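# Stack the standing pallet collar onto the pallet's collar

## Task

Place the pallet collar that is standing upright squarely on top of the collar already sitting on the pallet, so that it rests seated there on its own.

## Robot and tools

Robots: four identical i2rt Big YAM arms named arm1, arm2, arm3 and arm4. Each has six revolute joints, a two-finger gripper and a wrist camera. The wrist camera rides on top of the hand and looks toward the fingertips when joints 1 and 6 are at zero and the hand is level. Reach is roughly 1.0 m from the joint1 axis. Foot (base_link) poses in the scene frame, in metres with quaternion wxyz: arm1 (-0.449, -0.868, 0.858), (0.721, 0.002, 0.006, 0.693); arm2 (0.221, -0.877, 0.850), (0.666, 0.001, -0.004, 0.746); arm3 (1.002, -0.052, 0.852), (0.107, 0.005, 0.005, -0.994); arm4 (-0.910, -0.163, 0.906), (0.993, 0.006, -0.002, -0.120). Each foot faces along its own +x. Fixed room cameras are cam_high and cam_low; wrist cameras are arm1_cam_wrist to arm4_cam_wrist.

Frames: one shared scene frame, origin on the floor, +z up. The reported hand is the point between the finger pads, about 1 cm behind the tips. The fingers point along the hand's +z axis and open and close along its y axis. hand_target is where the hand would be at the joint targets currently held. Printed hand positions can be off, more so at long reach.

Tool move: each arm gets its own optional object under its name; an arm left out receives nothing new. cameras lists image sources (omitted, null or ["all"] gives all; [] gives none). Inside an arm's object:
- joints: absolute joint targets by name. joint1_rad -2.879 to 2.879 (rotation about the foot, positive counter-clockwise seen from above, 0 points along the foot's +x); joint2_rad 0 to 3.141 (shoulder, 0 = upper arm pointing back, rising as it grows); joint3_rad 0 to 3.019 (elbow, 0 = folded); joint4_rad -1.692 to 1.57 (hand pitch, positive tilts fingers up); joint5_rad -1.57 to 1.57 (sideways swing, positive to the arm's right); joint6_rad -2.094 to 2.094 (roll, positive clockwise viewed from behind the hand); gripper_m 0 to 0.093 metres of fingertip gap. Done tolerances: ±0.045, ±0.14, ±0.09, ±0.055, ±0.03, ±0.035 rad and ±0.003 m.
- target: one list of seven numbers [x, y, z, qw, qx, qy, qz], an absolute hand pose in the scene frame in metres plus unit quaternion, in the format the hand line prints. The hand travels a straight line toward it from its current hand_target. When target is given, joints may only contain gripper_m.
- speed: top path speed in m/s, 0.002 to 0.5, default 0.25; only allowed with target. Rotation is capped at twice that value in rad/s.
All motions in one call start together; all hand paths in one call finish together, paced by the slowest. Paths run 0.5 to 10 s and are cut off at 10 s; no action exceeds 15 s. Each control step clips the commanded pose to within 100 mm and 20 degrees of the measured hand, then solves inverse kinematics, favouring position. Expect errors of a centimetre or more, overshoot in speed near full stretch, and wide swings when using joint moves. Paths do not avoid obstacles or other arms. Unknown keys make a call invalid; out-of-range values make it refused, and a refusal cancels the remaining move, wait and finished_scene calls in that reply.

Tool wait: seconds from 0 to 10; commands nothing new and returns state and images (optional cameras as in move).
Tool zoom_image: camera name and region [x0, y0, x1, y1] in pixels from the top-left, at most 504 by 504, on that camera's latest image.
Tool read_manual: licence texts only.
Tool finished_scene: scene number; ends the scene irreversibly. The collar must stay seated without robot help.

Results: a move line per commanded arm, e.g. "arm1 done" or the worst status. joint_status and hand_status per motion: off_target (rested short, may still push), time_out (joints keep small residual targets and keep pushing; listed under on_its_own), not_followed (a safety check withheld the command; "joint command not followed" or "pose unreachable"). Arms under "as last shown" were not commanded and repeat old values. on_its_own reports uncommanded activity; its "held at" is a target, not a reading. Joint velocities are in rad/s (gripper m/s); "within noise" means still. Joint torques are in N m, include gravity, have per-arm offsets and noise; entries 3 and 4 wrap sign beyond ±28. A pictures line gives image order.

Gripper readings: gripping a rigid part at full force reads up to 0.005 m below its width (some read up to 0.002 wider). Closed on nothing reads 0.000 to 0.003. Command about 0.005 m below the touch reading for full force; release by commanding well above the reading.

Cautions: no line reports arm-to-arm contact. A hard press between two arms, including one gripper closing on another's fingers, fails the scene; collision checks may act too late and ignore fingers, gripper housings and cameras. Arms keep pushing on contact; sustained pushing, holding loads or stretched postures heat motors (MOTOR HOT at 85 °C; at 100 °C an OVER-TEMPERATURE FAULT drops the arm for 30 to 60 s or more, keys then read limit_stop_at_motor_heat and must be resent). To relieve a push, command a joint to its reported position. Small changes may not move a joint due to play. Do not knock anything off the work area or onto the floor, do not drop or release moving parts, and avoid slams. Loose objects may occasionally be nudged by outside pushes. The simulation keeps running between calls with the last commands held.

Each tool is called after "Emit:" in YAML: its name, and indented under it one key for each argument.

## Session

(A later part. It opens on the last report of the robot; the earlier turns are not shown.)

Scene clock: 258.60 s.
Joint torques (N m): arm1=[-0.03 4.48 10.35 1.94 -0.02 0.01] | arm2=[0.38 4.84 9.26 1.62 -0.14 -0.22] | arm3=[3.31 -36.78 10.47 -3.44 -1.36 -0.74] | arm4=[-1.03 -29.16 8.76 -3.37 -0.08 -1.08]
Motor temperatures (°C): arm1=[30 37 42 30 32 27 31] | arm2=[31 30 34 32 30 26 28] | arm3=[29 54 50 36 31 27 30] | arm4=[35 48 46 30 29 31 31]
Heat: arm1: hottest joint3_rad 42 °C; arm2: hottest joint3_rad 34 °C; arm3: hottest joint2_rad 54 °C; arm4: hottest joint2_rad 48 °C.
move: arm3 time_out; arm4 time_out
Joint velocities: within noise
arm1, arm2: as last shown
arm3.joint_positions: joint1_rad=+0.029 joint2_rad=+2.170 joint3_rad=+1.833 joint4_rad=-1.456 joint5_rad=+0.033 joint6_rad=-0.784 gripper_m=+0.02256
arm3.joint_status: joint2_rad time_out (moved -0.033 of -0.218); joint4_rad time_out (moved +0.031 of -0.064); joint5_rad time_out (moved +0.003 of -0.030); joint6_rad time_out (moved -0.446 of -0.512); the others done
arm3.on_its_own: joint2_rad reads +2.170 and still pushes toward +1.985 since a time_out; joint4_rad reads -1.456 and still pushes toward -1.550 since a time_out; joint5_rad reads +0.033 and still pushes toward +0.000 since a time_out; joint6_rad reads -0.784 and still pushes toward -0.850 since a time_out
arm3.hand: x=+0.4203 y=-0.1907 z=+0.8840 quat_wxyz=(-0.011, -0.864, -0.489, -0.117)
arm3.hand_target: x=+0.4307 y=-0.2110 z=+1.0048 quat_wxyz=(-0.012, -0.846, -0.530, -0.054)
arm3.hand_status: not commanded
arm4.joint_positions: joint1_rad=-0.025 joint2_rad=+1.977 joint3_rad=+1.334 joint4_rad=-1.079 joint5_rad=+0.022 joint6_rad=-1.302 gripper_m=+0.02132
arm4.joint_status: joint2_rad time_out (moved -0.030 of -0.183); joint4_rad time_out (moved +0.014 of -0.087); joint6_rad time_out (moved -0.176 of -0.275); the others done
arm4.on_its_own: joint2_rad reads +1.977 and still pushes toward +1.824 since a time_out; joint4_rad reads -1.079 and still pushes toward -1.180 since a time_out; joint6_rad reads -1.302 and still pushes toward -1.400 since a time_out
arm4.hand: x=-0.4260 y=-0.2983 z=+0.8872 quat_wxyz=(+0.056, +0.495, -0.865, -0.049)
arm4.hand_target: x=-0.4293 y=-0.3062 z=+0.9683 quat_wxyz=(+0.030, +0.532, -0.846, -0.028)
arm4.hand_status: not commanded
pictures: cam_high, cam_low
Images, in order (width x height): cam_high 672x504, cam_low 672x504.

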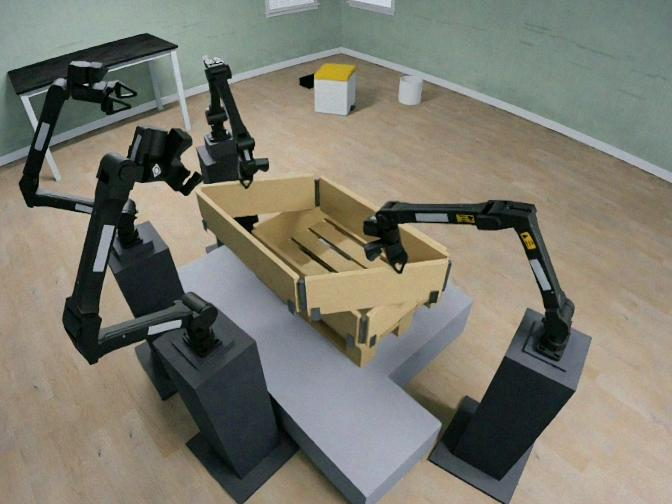

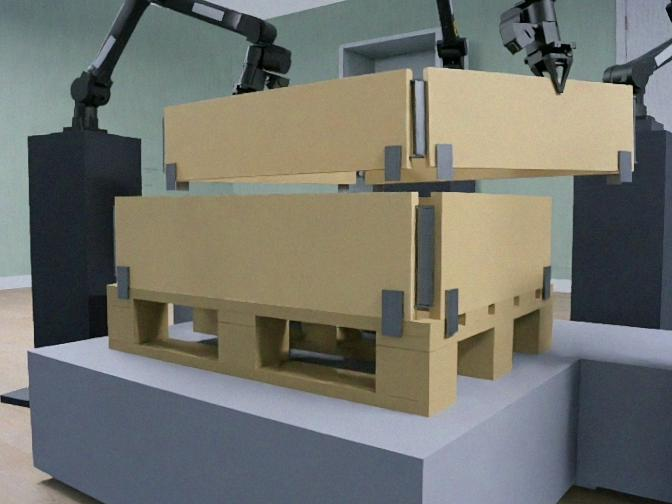

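Emit:
move:
  arm4: {"joints":{"joint1_rad":0.105,"joint2_rad":1.816,"joint3_rad":1.337,"joint4_rad":-1.18,"joint5_rad":0.01,"joint6_rad":-1.53}}
  arm3: {"joints":{"joint1_rad":-0.12,"joint2_rad":1.975,"joint3_rad":1.85,"joint4_rad":-1.55,"joint5_rad":0.0,"joint6_rad":-1.32}}
  cameras: ["cam_low","cam_high"]

Scene clock: 268.63 s.
Joint torques (N m): arm1=[-0.03 4.54 10.35 1.94 -0.02 0.01] | arm2=[0.38 4.84 9.25 1.62 -0.14 -0.22] | arm3=[2.67 -35.84 9.89 -3.71 -0.74 -0.95] | arm4=[-0.44 -28.81 7.99 -3.45 -0.14 -1.04]
Motor temperatures (°C): arm1=[30 37 42 30 32 27 31] | arm2=[31 30 34 32 30 26 28] | arm3=[29 54 49 36 32 28 30] | arm4=[35 47 46 30 29 32 31]
Heat: arm1: hottest joint3_rad 42 °C; arm2: hottest joint3_rad 34 °C; arm3: hottest joint2_rad 54 °C; arm4: hottest joint2_rad 47 °C.
move: arm3 time_out; arm4 time_out
Joint velocities: within noise
arm1.joint_positions: joint1_rad=-0.398 joint2_rad=+0.470 joint3_rad=+1.390 joint4_rad=-1.240 joint5_rad=+0.115 joint6_rad=+0.097 gripper_m=+0.09396
arm1.joint_status: not commanded
arm1.hand: x=-0.3492 y=-0.7115 z=+1.4449 quat_wxyz=(-0.499, +0.372, -0.723, -0.299)
arm1.hand_target: x=-0.3509 y=-0.7153 z=+1.4564 quat_wxyz=(-0.508, +0.368, -0.717, -0.306)
arm1.hand_status: not commanded
arm2.joint_positions: joint1_rad=+0.088 joint2_rad=+0.484 joint3_rad=+1.404 joint4_rad=-1.425 joint5_rad=-0.290 joint6_rad=+0.382 gripper_m=+0.09396
arm2.joint_status: not commanded
arm2.hand: x=+0.1399 y=-0.7350 z=+1.4055 quat_wxyz=(-0.132, +0.603, -0.605, -0.503)
arm2.hand_target: x=+0.1405 y=-0.7382 z=+1.4154 quat_wxyz=(-0.138, +0.600, -0.600, -0.511)
arm2.hand_status: not commanded
arm3.joint_positions: joint1_rad=-0.138 joint2_rad=+2.151 joint3_rad=+1.824 joint4_rad=-1.443 joint5_rad=+0.015 joint6_rad=-1.232 gripper_m=+0.02374
arm3.joint_status: joint2_rad time_out (moved -0.019 of -0.195); joint4_rad time_out (moved +0.012 of -0.094); joint6_rad time_out (moved -0.448 of -0.536); the others done
arm3.on_its_own: joint2_rad reads +2.151 and still pushes toward +1.975 since a time_out; joint4_rad reads -1.443 and still pushes toward -1.550 since a time_out; joint6_rad reads -1.232 and still pushes toward -1.320 since a time_out
arm3.hand: x=+0.4044 y=-0.0956 z=+0.8923 quat_wxyz=(-0.047, -0.789, -0.606, -0.094)
arm3.hand_target: x=+0.4168 y=-0.1092 z=+1.0060 quat_wxyz=(-0.029, -0.759, -0.648, -0.049)
arm3.hand_status: not commanded
arm4.joint_positions: joint1_rad=+0.112 joint2_rad=+1.967 joint3_rad=+1.331 joint4_rad=-1.076 joint5_rad=+0.011 joint6_rad=-1.431 gripper_m=+0.02145
arm4.joint_status: joint2_rad time_out (moved -0.009 of -0.161); joint4_rad time_out (moved +0.003 of -0.101); joint6_rad time_out (moved -0.129 of -0.228); the others done
arm4.on_its_own: joint2_rad reads +1.967 and still pushes toward +1.816 since a time_out; joint4_rad reads -1.076 and still pushes toward -1.180 since a time_out; joint6_rad reads -1.431 and still pushes toward -1.530 since a time_out
arm4.hand: x=-0.4111 y=-0.2293 z=+0.8917 quat_wxyz=(+0.048, +0.606, -0.793, -0.049)
arm4.hand_target: x=-0.4181 y=-0.2327 z=+0.9691 quat_wxyz=(+0.027, +0.642, -0.765, -0.032)
arm4.hand_status: not commanded
pictures: cam_high, cam_low
Images, in order (width x height): cam_high 672x504, cam_low 672x504.

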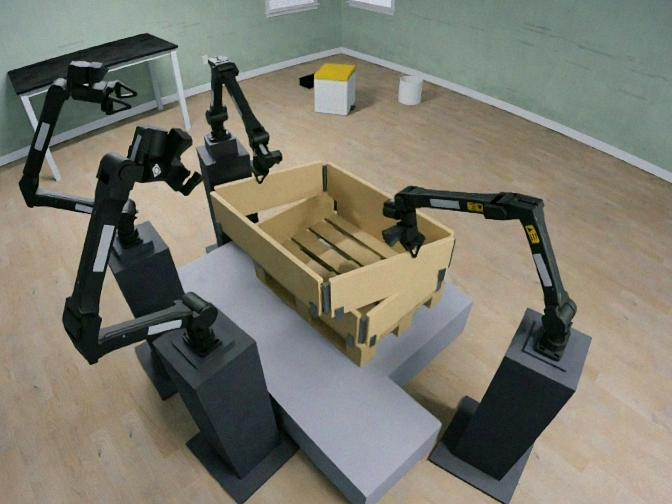

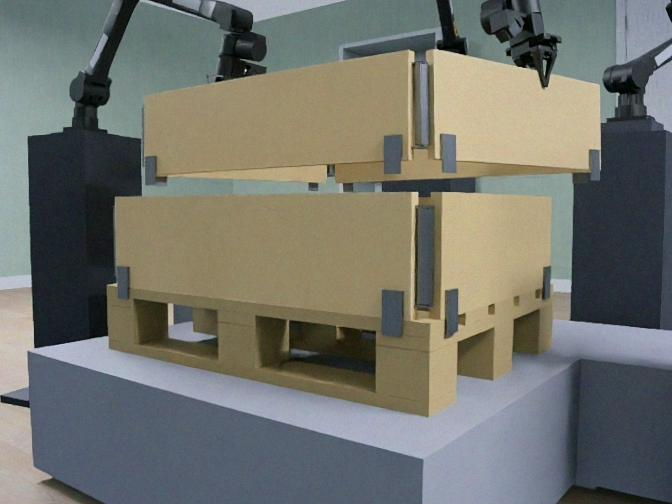

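Emit:
move:
  arm4: {"joints":{"joint1_rad":0.318,"joint2_rad":1.84,"joint3_rad":1.38,"joint4_rad":-1.19,"joint5_rad":0.01,"joint6_rad":-1.60}}
  arm3: {"joints":{"joint1_rad":-0.305,"joint2_rad":2.01,"joint3_rad":1.92,"joint4_rad":-1.57,"joint5_rad":0.0,"joint6_rad":-1.78}}

Emit:
zoom_image:
  camera: "cam_high"
  region: [190, 140, 490, 380]

Scene clock: 280.00 s.
Joint torques (N m): arm1=[0.03 4.48 10.33 1.92 -0.02 0] | arm2=[0.32 4.84 9.26 1.62 -0.14 -0.22] | arm3=[1.14 -33.03 12.68 -4.46 0.06 -1.05] | arm4=[1.55 -27.4 8.92 -3.74 -0.29 -0.95]
Motor temperatures (°C): arm1=[30 37 42 30 32 27 31] | arm2=[31 30 34 32 30 26 28] | arm3=[28 55 50 36 31 28 30] | arm4=[35 47 45 30 29 32 31]
Heat: arm1: hottest joint3_rad 42 °C; arm2: hottest joint3_rad 34 °C; arm3: hottest joint2_rad 55 °C; arm4: hottest joint2_rad 47 °C.
move: arm3 time_out; arm4 time_out
Joint velocities: within noise
arm1, arm2: as last shown
arm3.joint_positions: joint1_rad=-0.306 joint2_rad=+2.153 joint3_rad=+1.862 joint4_rad=-1.443 joint5_rad=-0.014 joint6_rad=-1.683 gripper_m=+0.02373
arm3.joint_status: joint2_rad time_out (moved +0.001 of -0.141); joint4_rad time_out (moved +0.000 of -0.127); joint6_rad time_out (moved -0.451 of -0.548); the others done
arm3.on_its_own: joint2_rad reads +2.153 and still pushes toward +2.010 since a time_out; joint4_rad reads -1.443 and still pushes toward -1.570 since a time_out; joint6_rad reads -1.683 and still pushes toward -1.780 since a time_out
arm3.hand: x=+0.3917 y=+0.0009 z=+0.9044 quat_wxyz=(-0.067, -0.698, -0.711, -0.053)
arm3.hand_target: x=+0.4005 y=-0.0007 z=+1.0121 quat_wxyz=(-0.038, -0.664, -0.747, -0.030)
arm3.hand_status: not commanded
arm4.joint_positions: joint1_rad=+0.305 joint2_rad=+1.967 joint3_rad=+1.366 joint4_rad=-1.076 joint5_rad=+0.017 joint6_rad=-1.513 gripper_m=+0.02085
arm4.joint_status: joint4_rad time_out (moved +0.000 of -0.114); joint6_rad time_out (moved -0.083 of -0.169); the others done
arm4.on_its_own: joint4_rad reads -1.076 and still pushes toward -1.190 since a time_out; joint6_rad reads -1.513 and still pushes toward -1.600 since a time_out
arm4.hand: x=-0.3912 y=-0.1325 z=+0.9030 quat_wxyz=(+0.039, +0.710, -0.703, -0.031)
arm4.hand_target: x=-0.4010 y=-0.1263 z=+0.9728 quat_wxyz=(+0.026, +0.744, -0.667, -0.025)
arm4.hand_status: not commanded
pictures: arm1_cam_wrist, arm2_cam_wrist, arm3_cam_wrist, arm4_cam_wrist, cam_high, cam_low
Images, in order (width x height): arm1_cam_wrist 672x504, arm2_cam_wrist 672x504, arm3_cam_wrist 672x504, arm4_cam_wrist 672x504, cam_high 672x504, cam_low 672x504.

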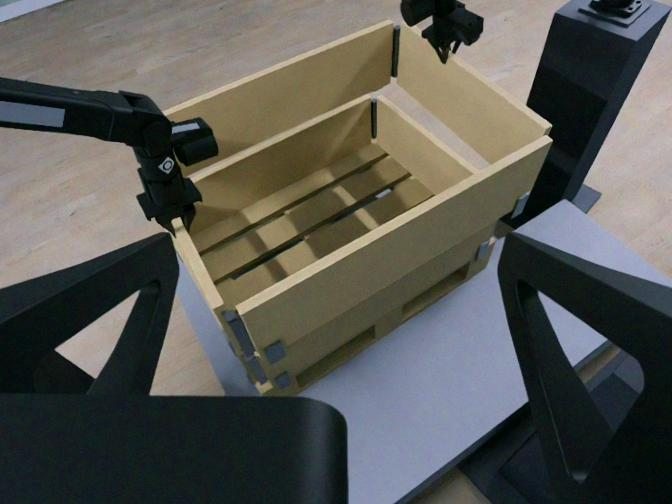

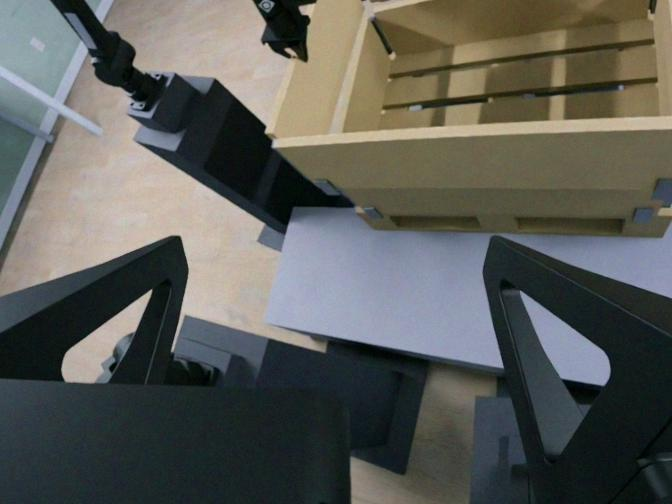

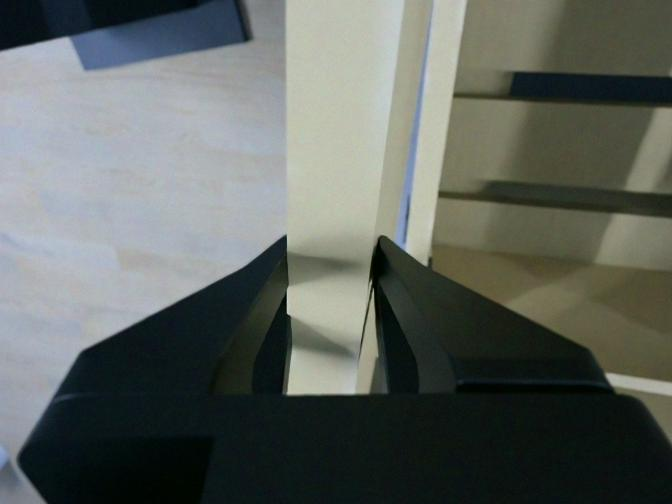

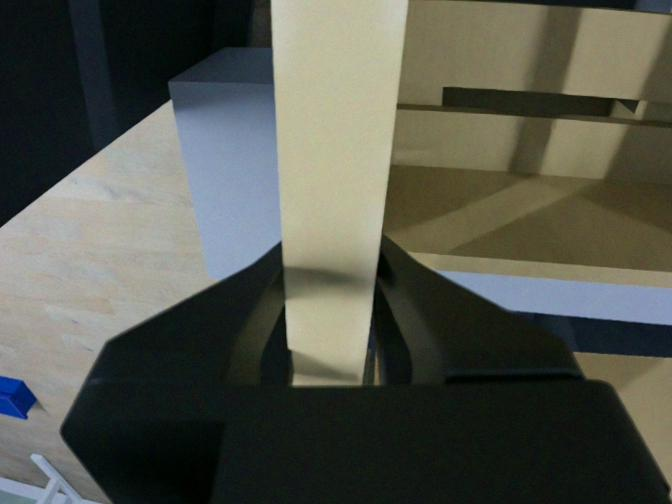

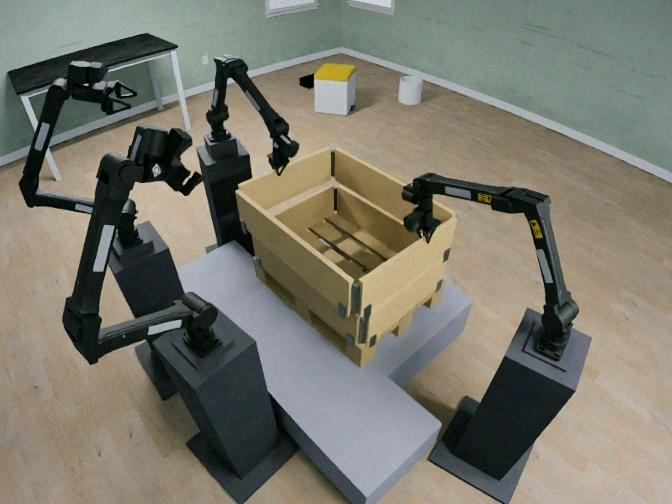

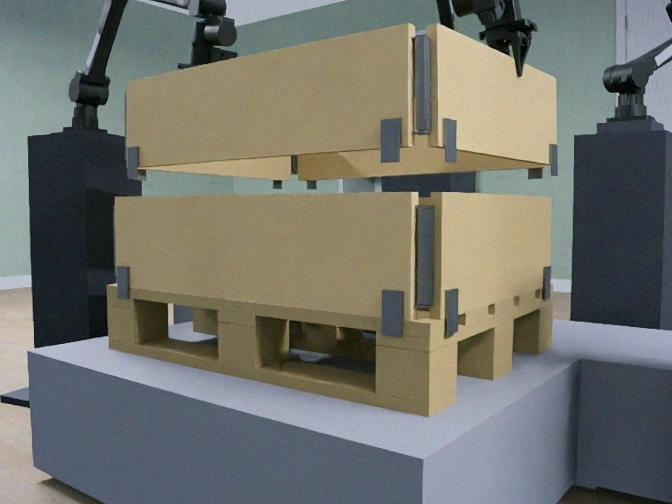

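Scaled by 1.680 (camera's finer frame: 960x720).

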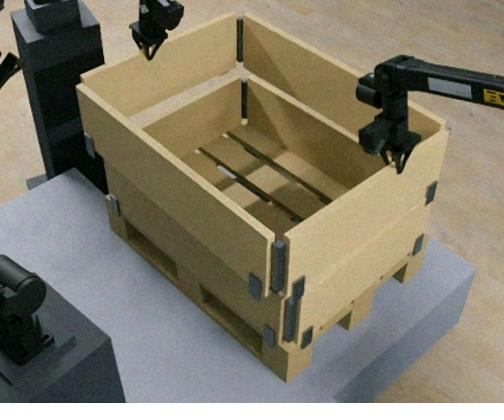

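Emit:
zoom_image:
  camera: "arm3_cam_wrist"
  region: [270, 0, 670, 300]

Emit:
zoom_image:
  camera: "arm4_cam_wrist"
  region: [260, 0, 660, 300]

Emit:
zoom_image:
  camera: "cam_low"
  region: [90, 10, 590, 430]

Emit:
zoom_image:
  camera: "arm1_cam_wrist"
  region: [150, 0, 600, 400]

Emit:
zoom_image:
  camera: "arm2_cam_wrist"
  region: [240, 0, 672, 250]

Scaled by 1.260 (camera's finer frame: 960x720).

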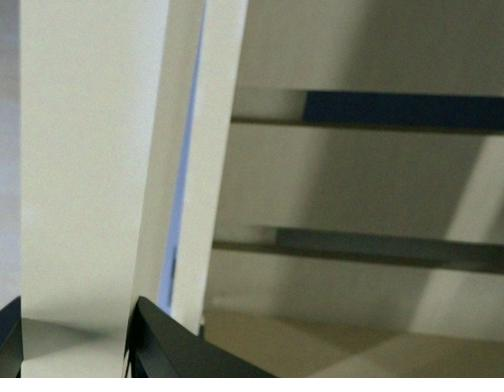

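Scaled by 1.260 (camera's finer frame: 960x720).

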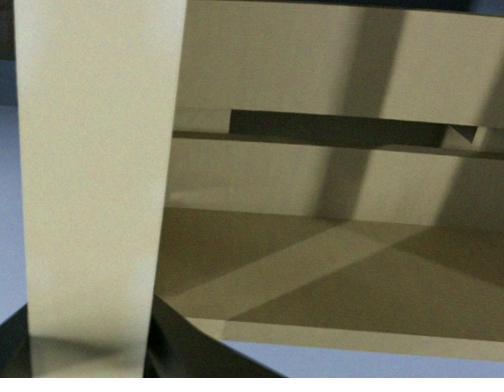

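Scaled by 1.008 (camera's finer frame: 960x720).

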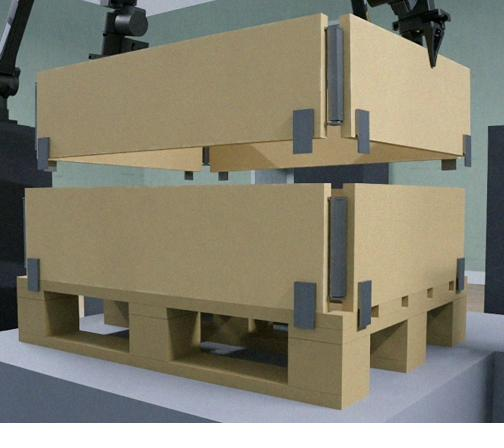

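Scaled by 1.120 (camera's finer frame: 960x720).

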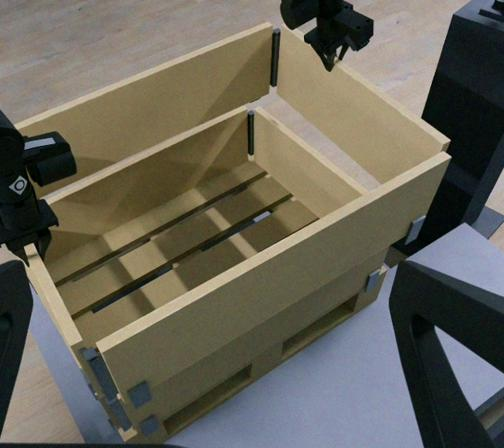

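Scaled by 1.167 (camera's finer frame: 960x720).

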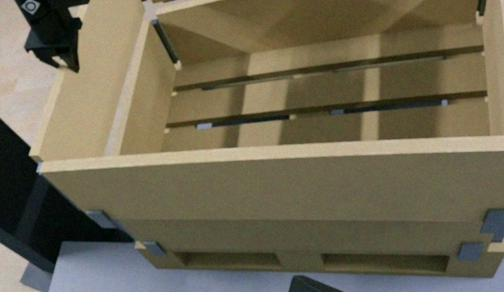

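Emit:
move:
  arm4: {"joints":{"joint1_rad":0.39,"joint2_rad":1.885,"joint3_rad":1.343,"joint4_rad":-1.11,"joint5_rad":0.01,"joint6_rad":-1.53}}
  arm3: {"joints":{"joint1_rad":-0.37,"joint2_rad":2.024,"joint3_rad":1.85,"joint4_rad":-1.485,"joint5_rad":0.0,"joint6_rad":-1.845}}

Emit:
zoom_image:
  camera: "cam_low"
  region: [90, 10, 590, 430]

Emit:
zoom_image:
  camera: "cam_high"
  region: [220, 140, 480, 370]

Emit:
zoom_image:
  camera: "arm1_cam_wrist"
  region: [150, 0, 600, 400]

Emit:
zoom_image:
  camera: "arm2_cam_wrist"
  region: [240, 0, 672, 250]

Scene clock: 349.83 s.
Joint torques (N m): arm1=[-0.03 4.48 10.33 1.92 -0.02 0] | arm2=[0.38 4.84 9.25 1.62 -0.13 -0.22] | arm3=[0.09 -33.44 9.61 -3.7 0.13 -1.31] | arm4=[2.49 -26.81 6.83 -3.33 -0.47 -0.88]
Motor temperatures (°C): arm1=[30 36 42 30 31 27 30] | arm2=[31 30 34 31 29 26 28] | arm3=[28 65 51 36 29 29 31] | arm4=[34 47 46 30 29 32 32]
Heat: arm1: hottest joint3_rad 42 °C; arm2: hottest joint3_rad 34 °C; arm3: hottest joint2_rad 65 °C; arm4: hottest joint2_rad 47 °C.
move: arm3 time_out; arm4 time_out
Joint velocities: within noise
arm1, arm2: as last shown
arm3.joint_positions: joint1_rad=-0.357 joint2_rad=+2.169 joint3_rad=+1.828 joint4_rad=-1.379 joint5_rad=-0.007 joint6_rad=-1.723 gripper_m=+0.02354
arm3.joint_status: joint2_rad time_out (moved +0.016 of -0.129); joint4_rad time_out (moved +0.064 of -0.042); joint6_rad time_out (moved -0.040 of -0.162); the others done
arm3.on_its_own: joint2_rad reads +2.169 and still pushes toward +2.024 since a time_out; joint4_rad reads -1.379 and still pushes toward -1.485 since a time_out; joint6_rad reads -1.723 and still pushes toward -1.845 since a time_out
arm3.hand: x=+0.3934 y=+0.0341 z=+0.8821 quat_wxyz=(-0.061, -0.702, -0.708, -0.048)
arm3.hand_target: x=+0.4053 y=+0.0402 z=+0.9778 quat_wxyz=(-0.037, -0.663, -0.747, -0.030)
arm3.hand_status: not commanded
arm4.joint_positions: joint1_rad=+0.368 joint2_rad=+2.005 joint3_rad=+1.348 joint4_rad=-1.008 joint5_rad=+0.022 joint6_rad=-1.449 gripper_m=+0.02080
arm4.joint_status: joint4_rad time_out (moved +0.067 of -0.034); joint6_rad time_out (moved +0.064 of -0.017); the others done
arm4.on_its_own: joint4_rad reads -1.008 and still pushes toward -1.110 since a time_out; joint6_rad reads -1.449 and still pushes toward -1.530 since a time_out
arm4.hand: x=-0.3913 y=-0.1001 z=+0.8782 quat_wxyz=(+0.037, +0.709, -0.704, -0.022)
arm4.hand_target: x=-0.4050 y=-0.0892 z=+0.9379 quat_wxyz=(+0.028, +0.744, -0.667, -0.024)
arm4.hand_status: not commanded
pictures: arm1_cam_wrist, arm2_cam_wrist, arm3_cam_wrist, arm4_cam_wrist, cam_high, cam_low
Images, in order (width x height): arm1_cam_wrist 672x504, arm2_cam_wrist 672x504, arm3_cam_wrist 672x504, arm4_cam_wrist 672x504, cam_high 672x504, cam_low 672x504.

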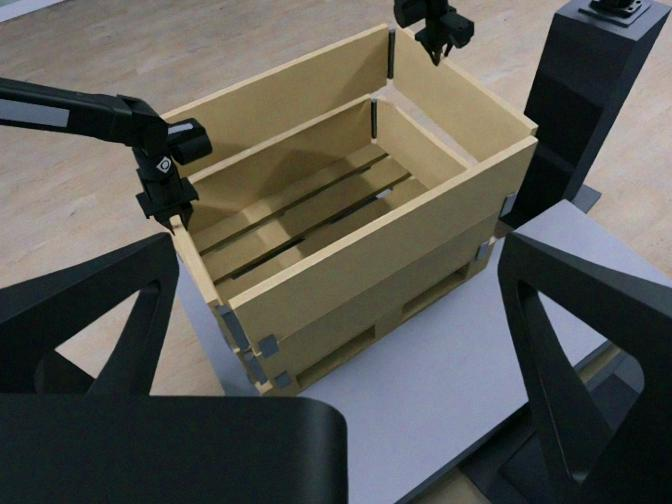

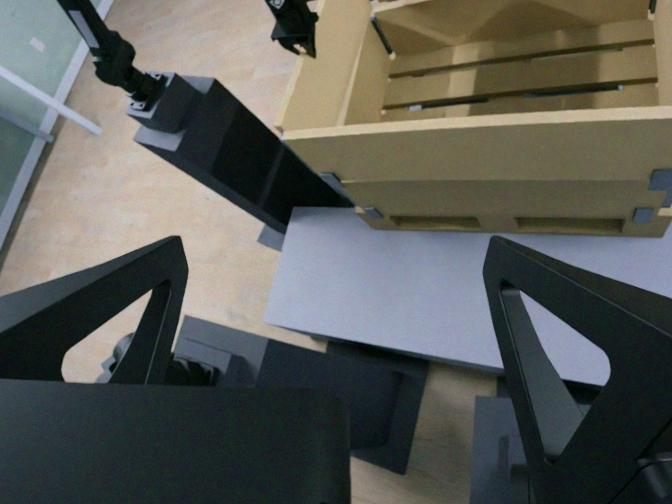

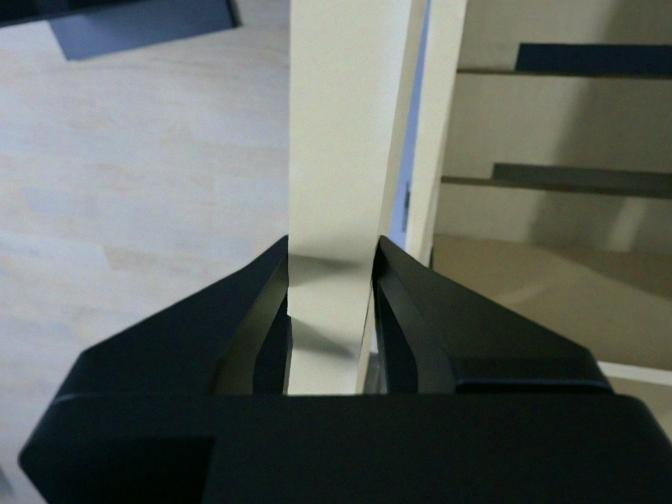

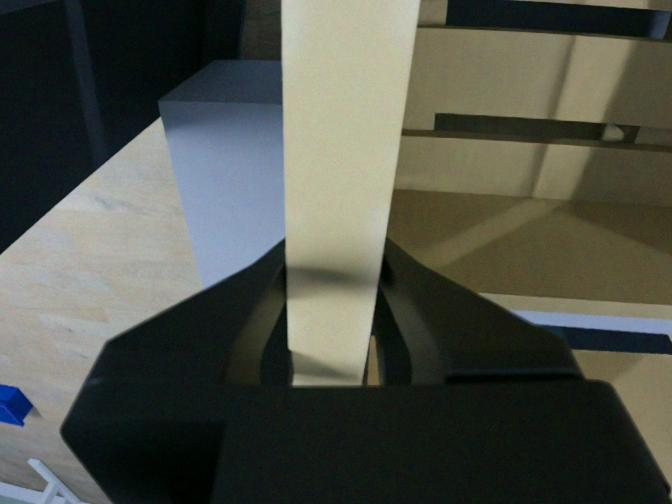

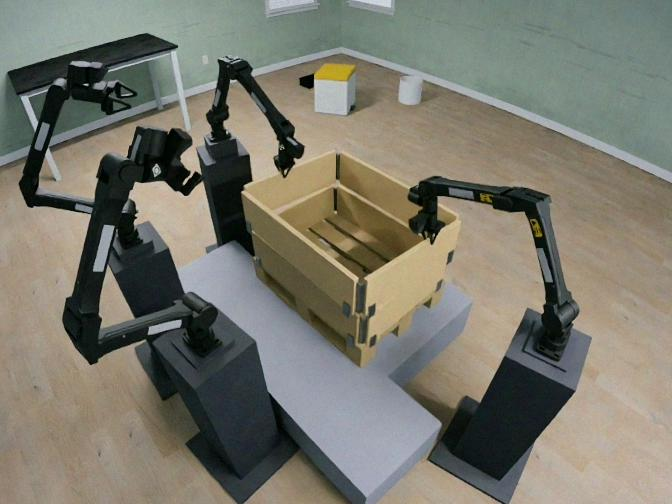

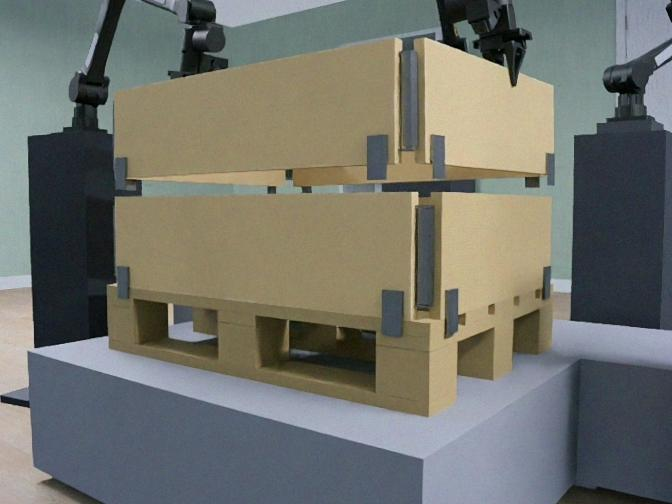

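Scaled by 1.008 (camera's finer frame: 960x720).

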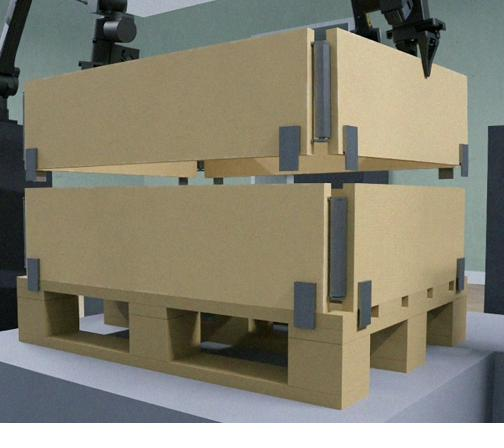

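Scaled by 1.938 (camera's finer frame: 960x720).

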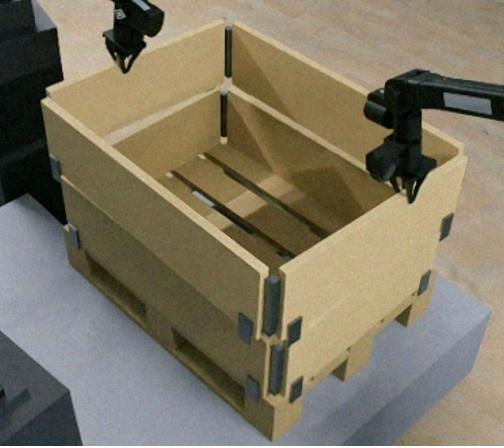

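Scaled by 1.120 (camera's finer frame: 960x720).

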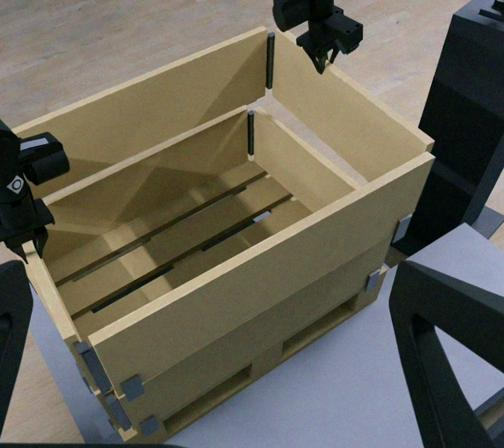

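Scaled by 1.167 (camera's finer frame: 960x720).

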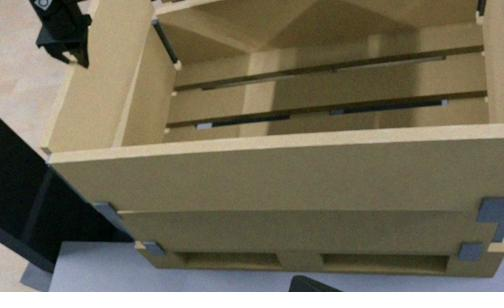

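Emit:
move:
  arm4: {"joints":{"joint1_rad":0.388,"joint2_rad":1.852,"joint3_rad":1.29,"joint4_rad":-1.09,"joint5_rad":0.01,"joint6_rad":-1.61}}
  arm3: {"joints":{"joint1_rad":-0.454,"joint2_rad":2.115,"joint3_rad":2.029,"joint4_rad":-1.555,"joint5_rad":0.0,"joint6_rad":-2.01}}

Emit:
zoom_image:
  camera: "cam_low"
  region: [90, 10, 590, 430]

Emit:
zoom_image:
  camera: "cam_high"
  region: [220, 140, 480, 370]

Emit:
zoom_image:
  camera: "arm1_cam_wrist"
  region: [150, 0, 600, 400]

Emit:
zoom_image:
  camera: "arm2_cam_wrist"
  region: [240, 0, 672, 250]

Scene clock: 387.17 s.
Joint torques (N m): arm1=[-0.03 4.48 10.32 1.94 -0.01 0.01] | arm2=[0.38 4.84 9.25 1.62 -0.14 -0.22] | arm3=[-1.38 -34.49 14.37 -5.61 0.59 -1.6] | arm4=[2.08 -28.81 6.01 -3.4 -0.45 -1.29]
Motor temperatures (°C): arm1=[30 36 42 30 31 27 30] | arm2=[31 30 34 31 29 26 28] | arm3=[28 63 49 36 29 30 31] | arm4=[34 49 43 30 29 32 33]
Heat: arm1: hottest joint3_rad 42 °C; arm2: hottest joint3_rad 34 °C; arm3: hottest joint2_rad 63 °C; arm4: hottest joint2_rad 49 °C.
move: arm3 time_out; arm4 time_out
Joint velocities: within noise
arm1, arm2: as last shown
arm3.joint_positions: joint1_rad=-0.422 joint2_rad=+2.260 joint3_rad=+1.950 joint4_rad=-1.396 joint5_rad=-0.019 joint6_rad=-1.858 gripper_m=+0.02342
arm3.joint_status: joint2_rad time_out (moved +0.091 of -0.054); joint4_rad time_out (moved -0.017 of -0.176); joint6_rad time_out (moved -0.135 of -0.287); the others done
arm3.on_its_own: joint2_rad reads +2.260 and still pushes toward +2.115 since a time_out; joint4_rad reads -1.396 and still pushes toward -1.555 since a time_out; joint6_rad reads -1.858 and still pushes toward -2.010 since a time_out
arm3.hand: x=+0.3698 y=+0.0776 z=+0.8671 quat_wxyz=(-0.062, -0.677, -0.732, -0.033)
arm3.hand_target: x=+0.3805 y=+0.0983 z=+0.9890 quat_wxyz=(-0.032, -0.633, -0.773, -0.022)
arm3.hand_status: not commanded
arm4.joint_positions: joint1_rad=+0.370 joint2_rad=+2.001 joint3_rad=+1.303 joint4_rad=-0.985 joint5_rad=+0.020 joint6_rad=-1.489 gripper_m=+0.02079
arm4.joint_status: joint2_rad time_out (moved -0.003 of -0.153); joint4_rad time_out (moved +0.023 of -0.082); joint6_rad time_out (moved -0.040 of -0.161); the others done
arm4.on_its_own: joint2_rad reads +2.001 and still pushes toward +1.852 since a time_out; joint4_rad reads -0.985 and still pushes toward -1.090 since a time_out; joint6_rad reads -1.489 and still pushes toward -1.610 since a time_out
arm4.hand: x=-0.4068 y=-0.1009 z=+0.8669 quat_wxyz=(+0.043, +0.723, -0.688, -0.029)
arm4.hand_target: x=-0.4197 y=-0.0923 z=+0.9372 quat_wxyz=(+0.026, +0.770, -0.637, -0.025)
arm4.hand_status: not commanded
pictures: arm1_cam_wrist, arm2_cam_wrist, arm3_cam_wrist, arm4_cam_wrist, cam_high, cam_low
Images, in order (width x height): arm1_cam_wrist 672x504, arm2_cam_wrist 672x504, arm3_cam_wrist 672x504, arm4_cam_wrist 672x504, cam_high 672x504, cam_low 672x504.

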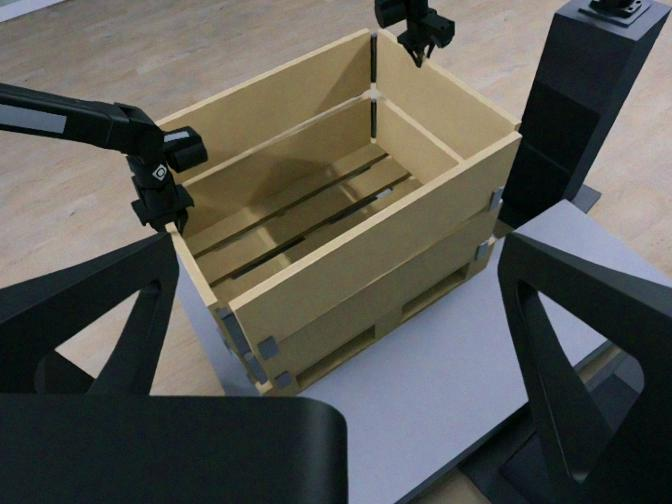

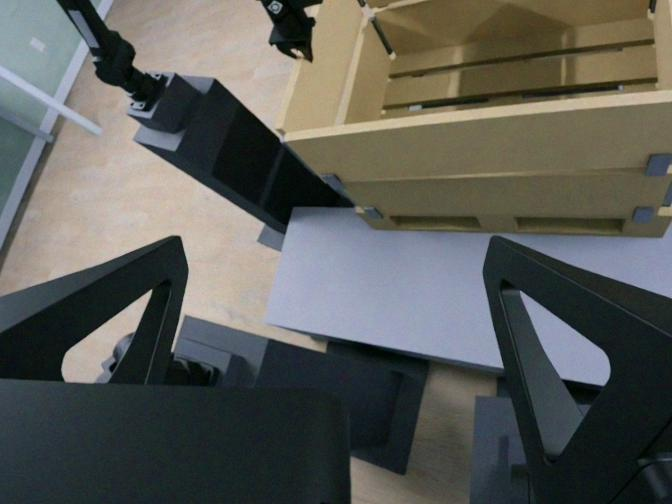

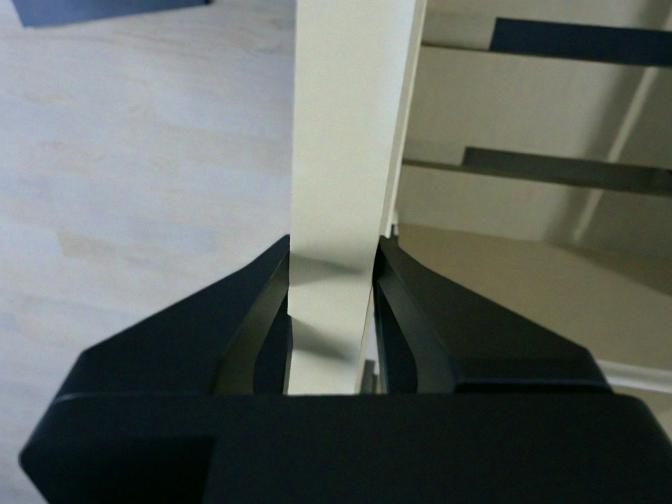

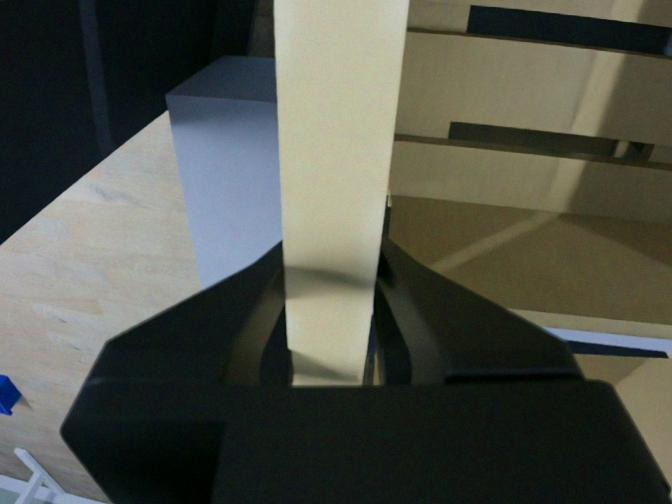

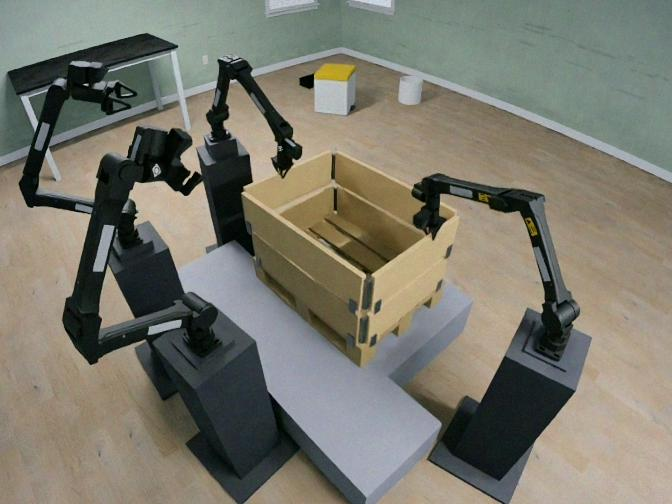

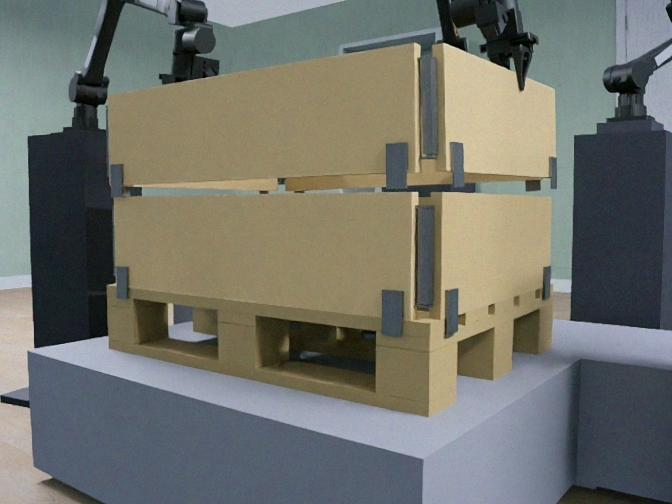

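Scaled by 1.008 (camera's finer frame: 960x720).

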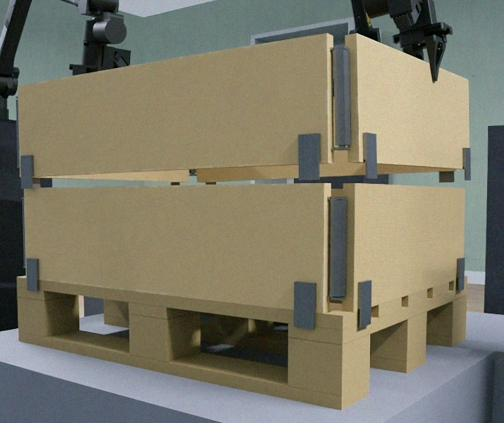

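Scaled by 1.938 (camera's finer frame: 960x720).

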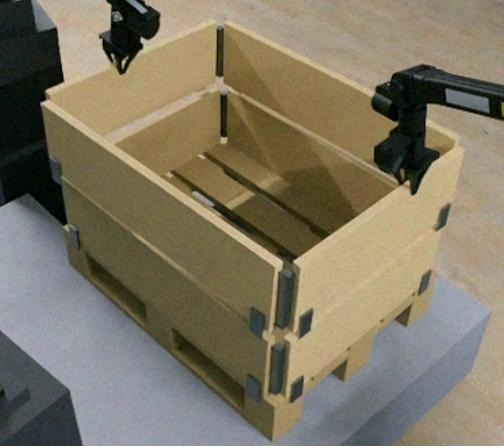

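Scaled by 1.120 (camera's finer frame: 960x720).

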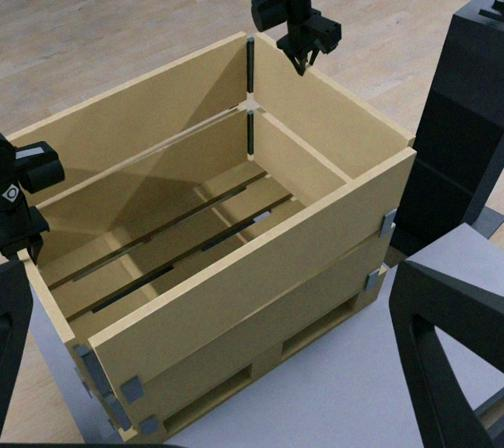

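Scaled by 1.167 (camera's finer frame: 960x720).

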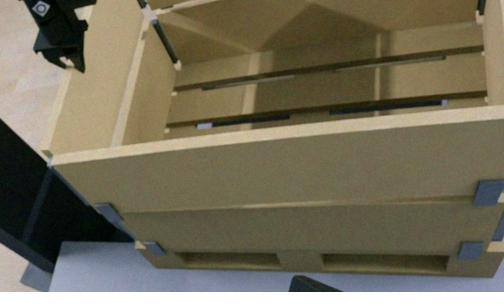

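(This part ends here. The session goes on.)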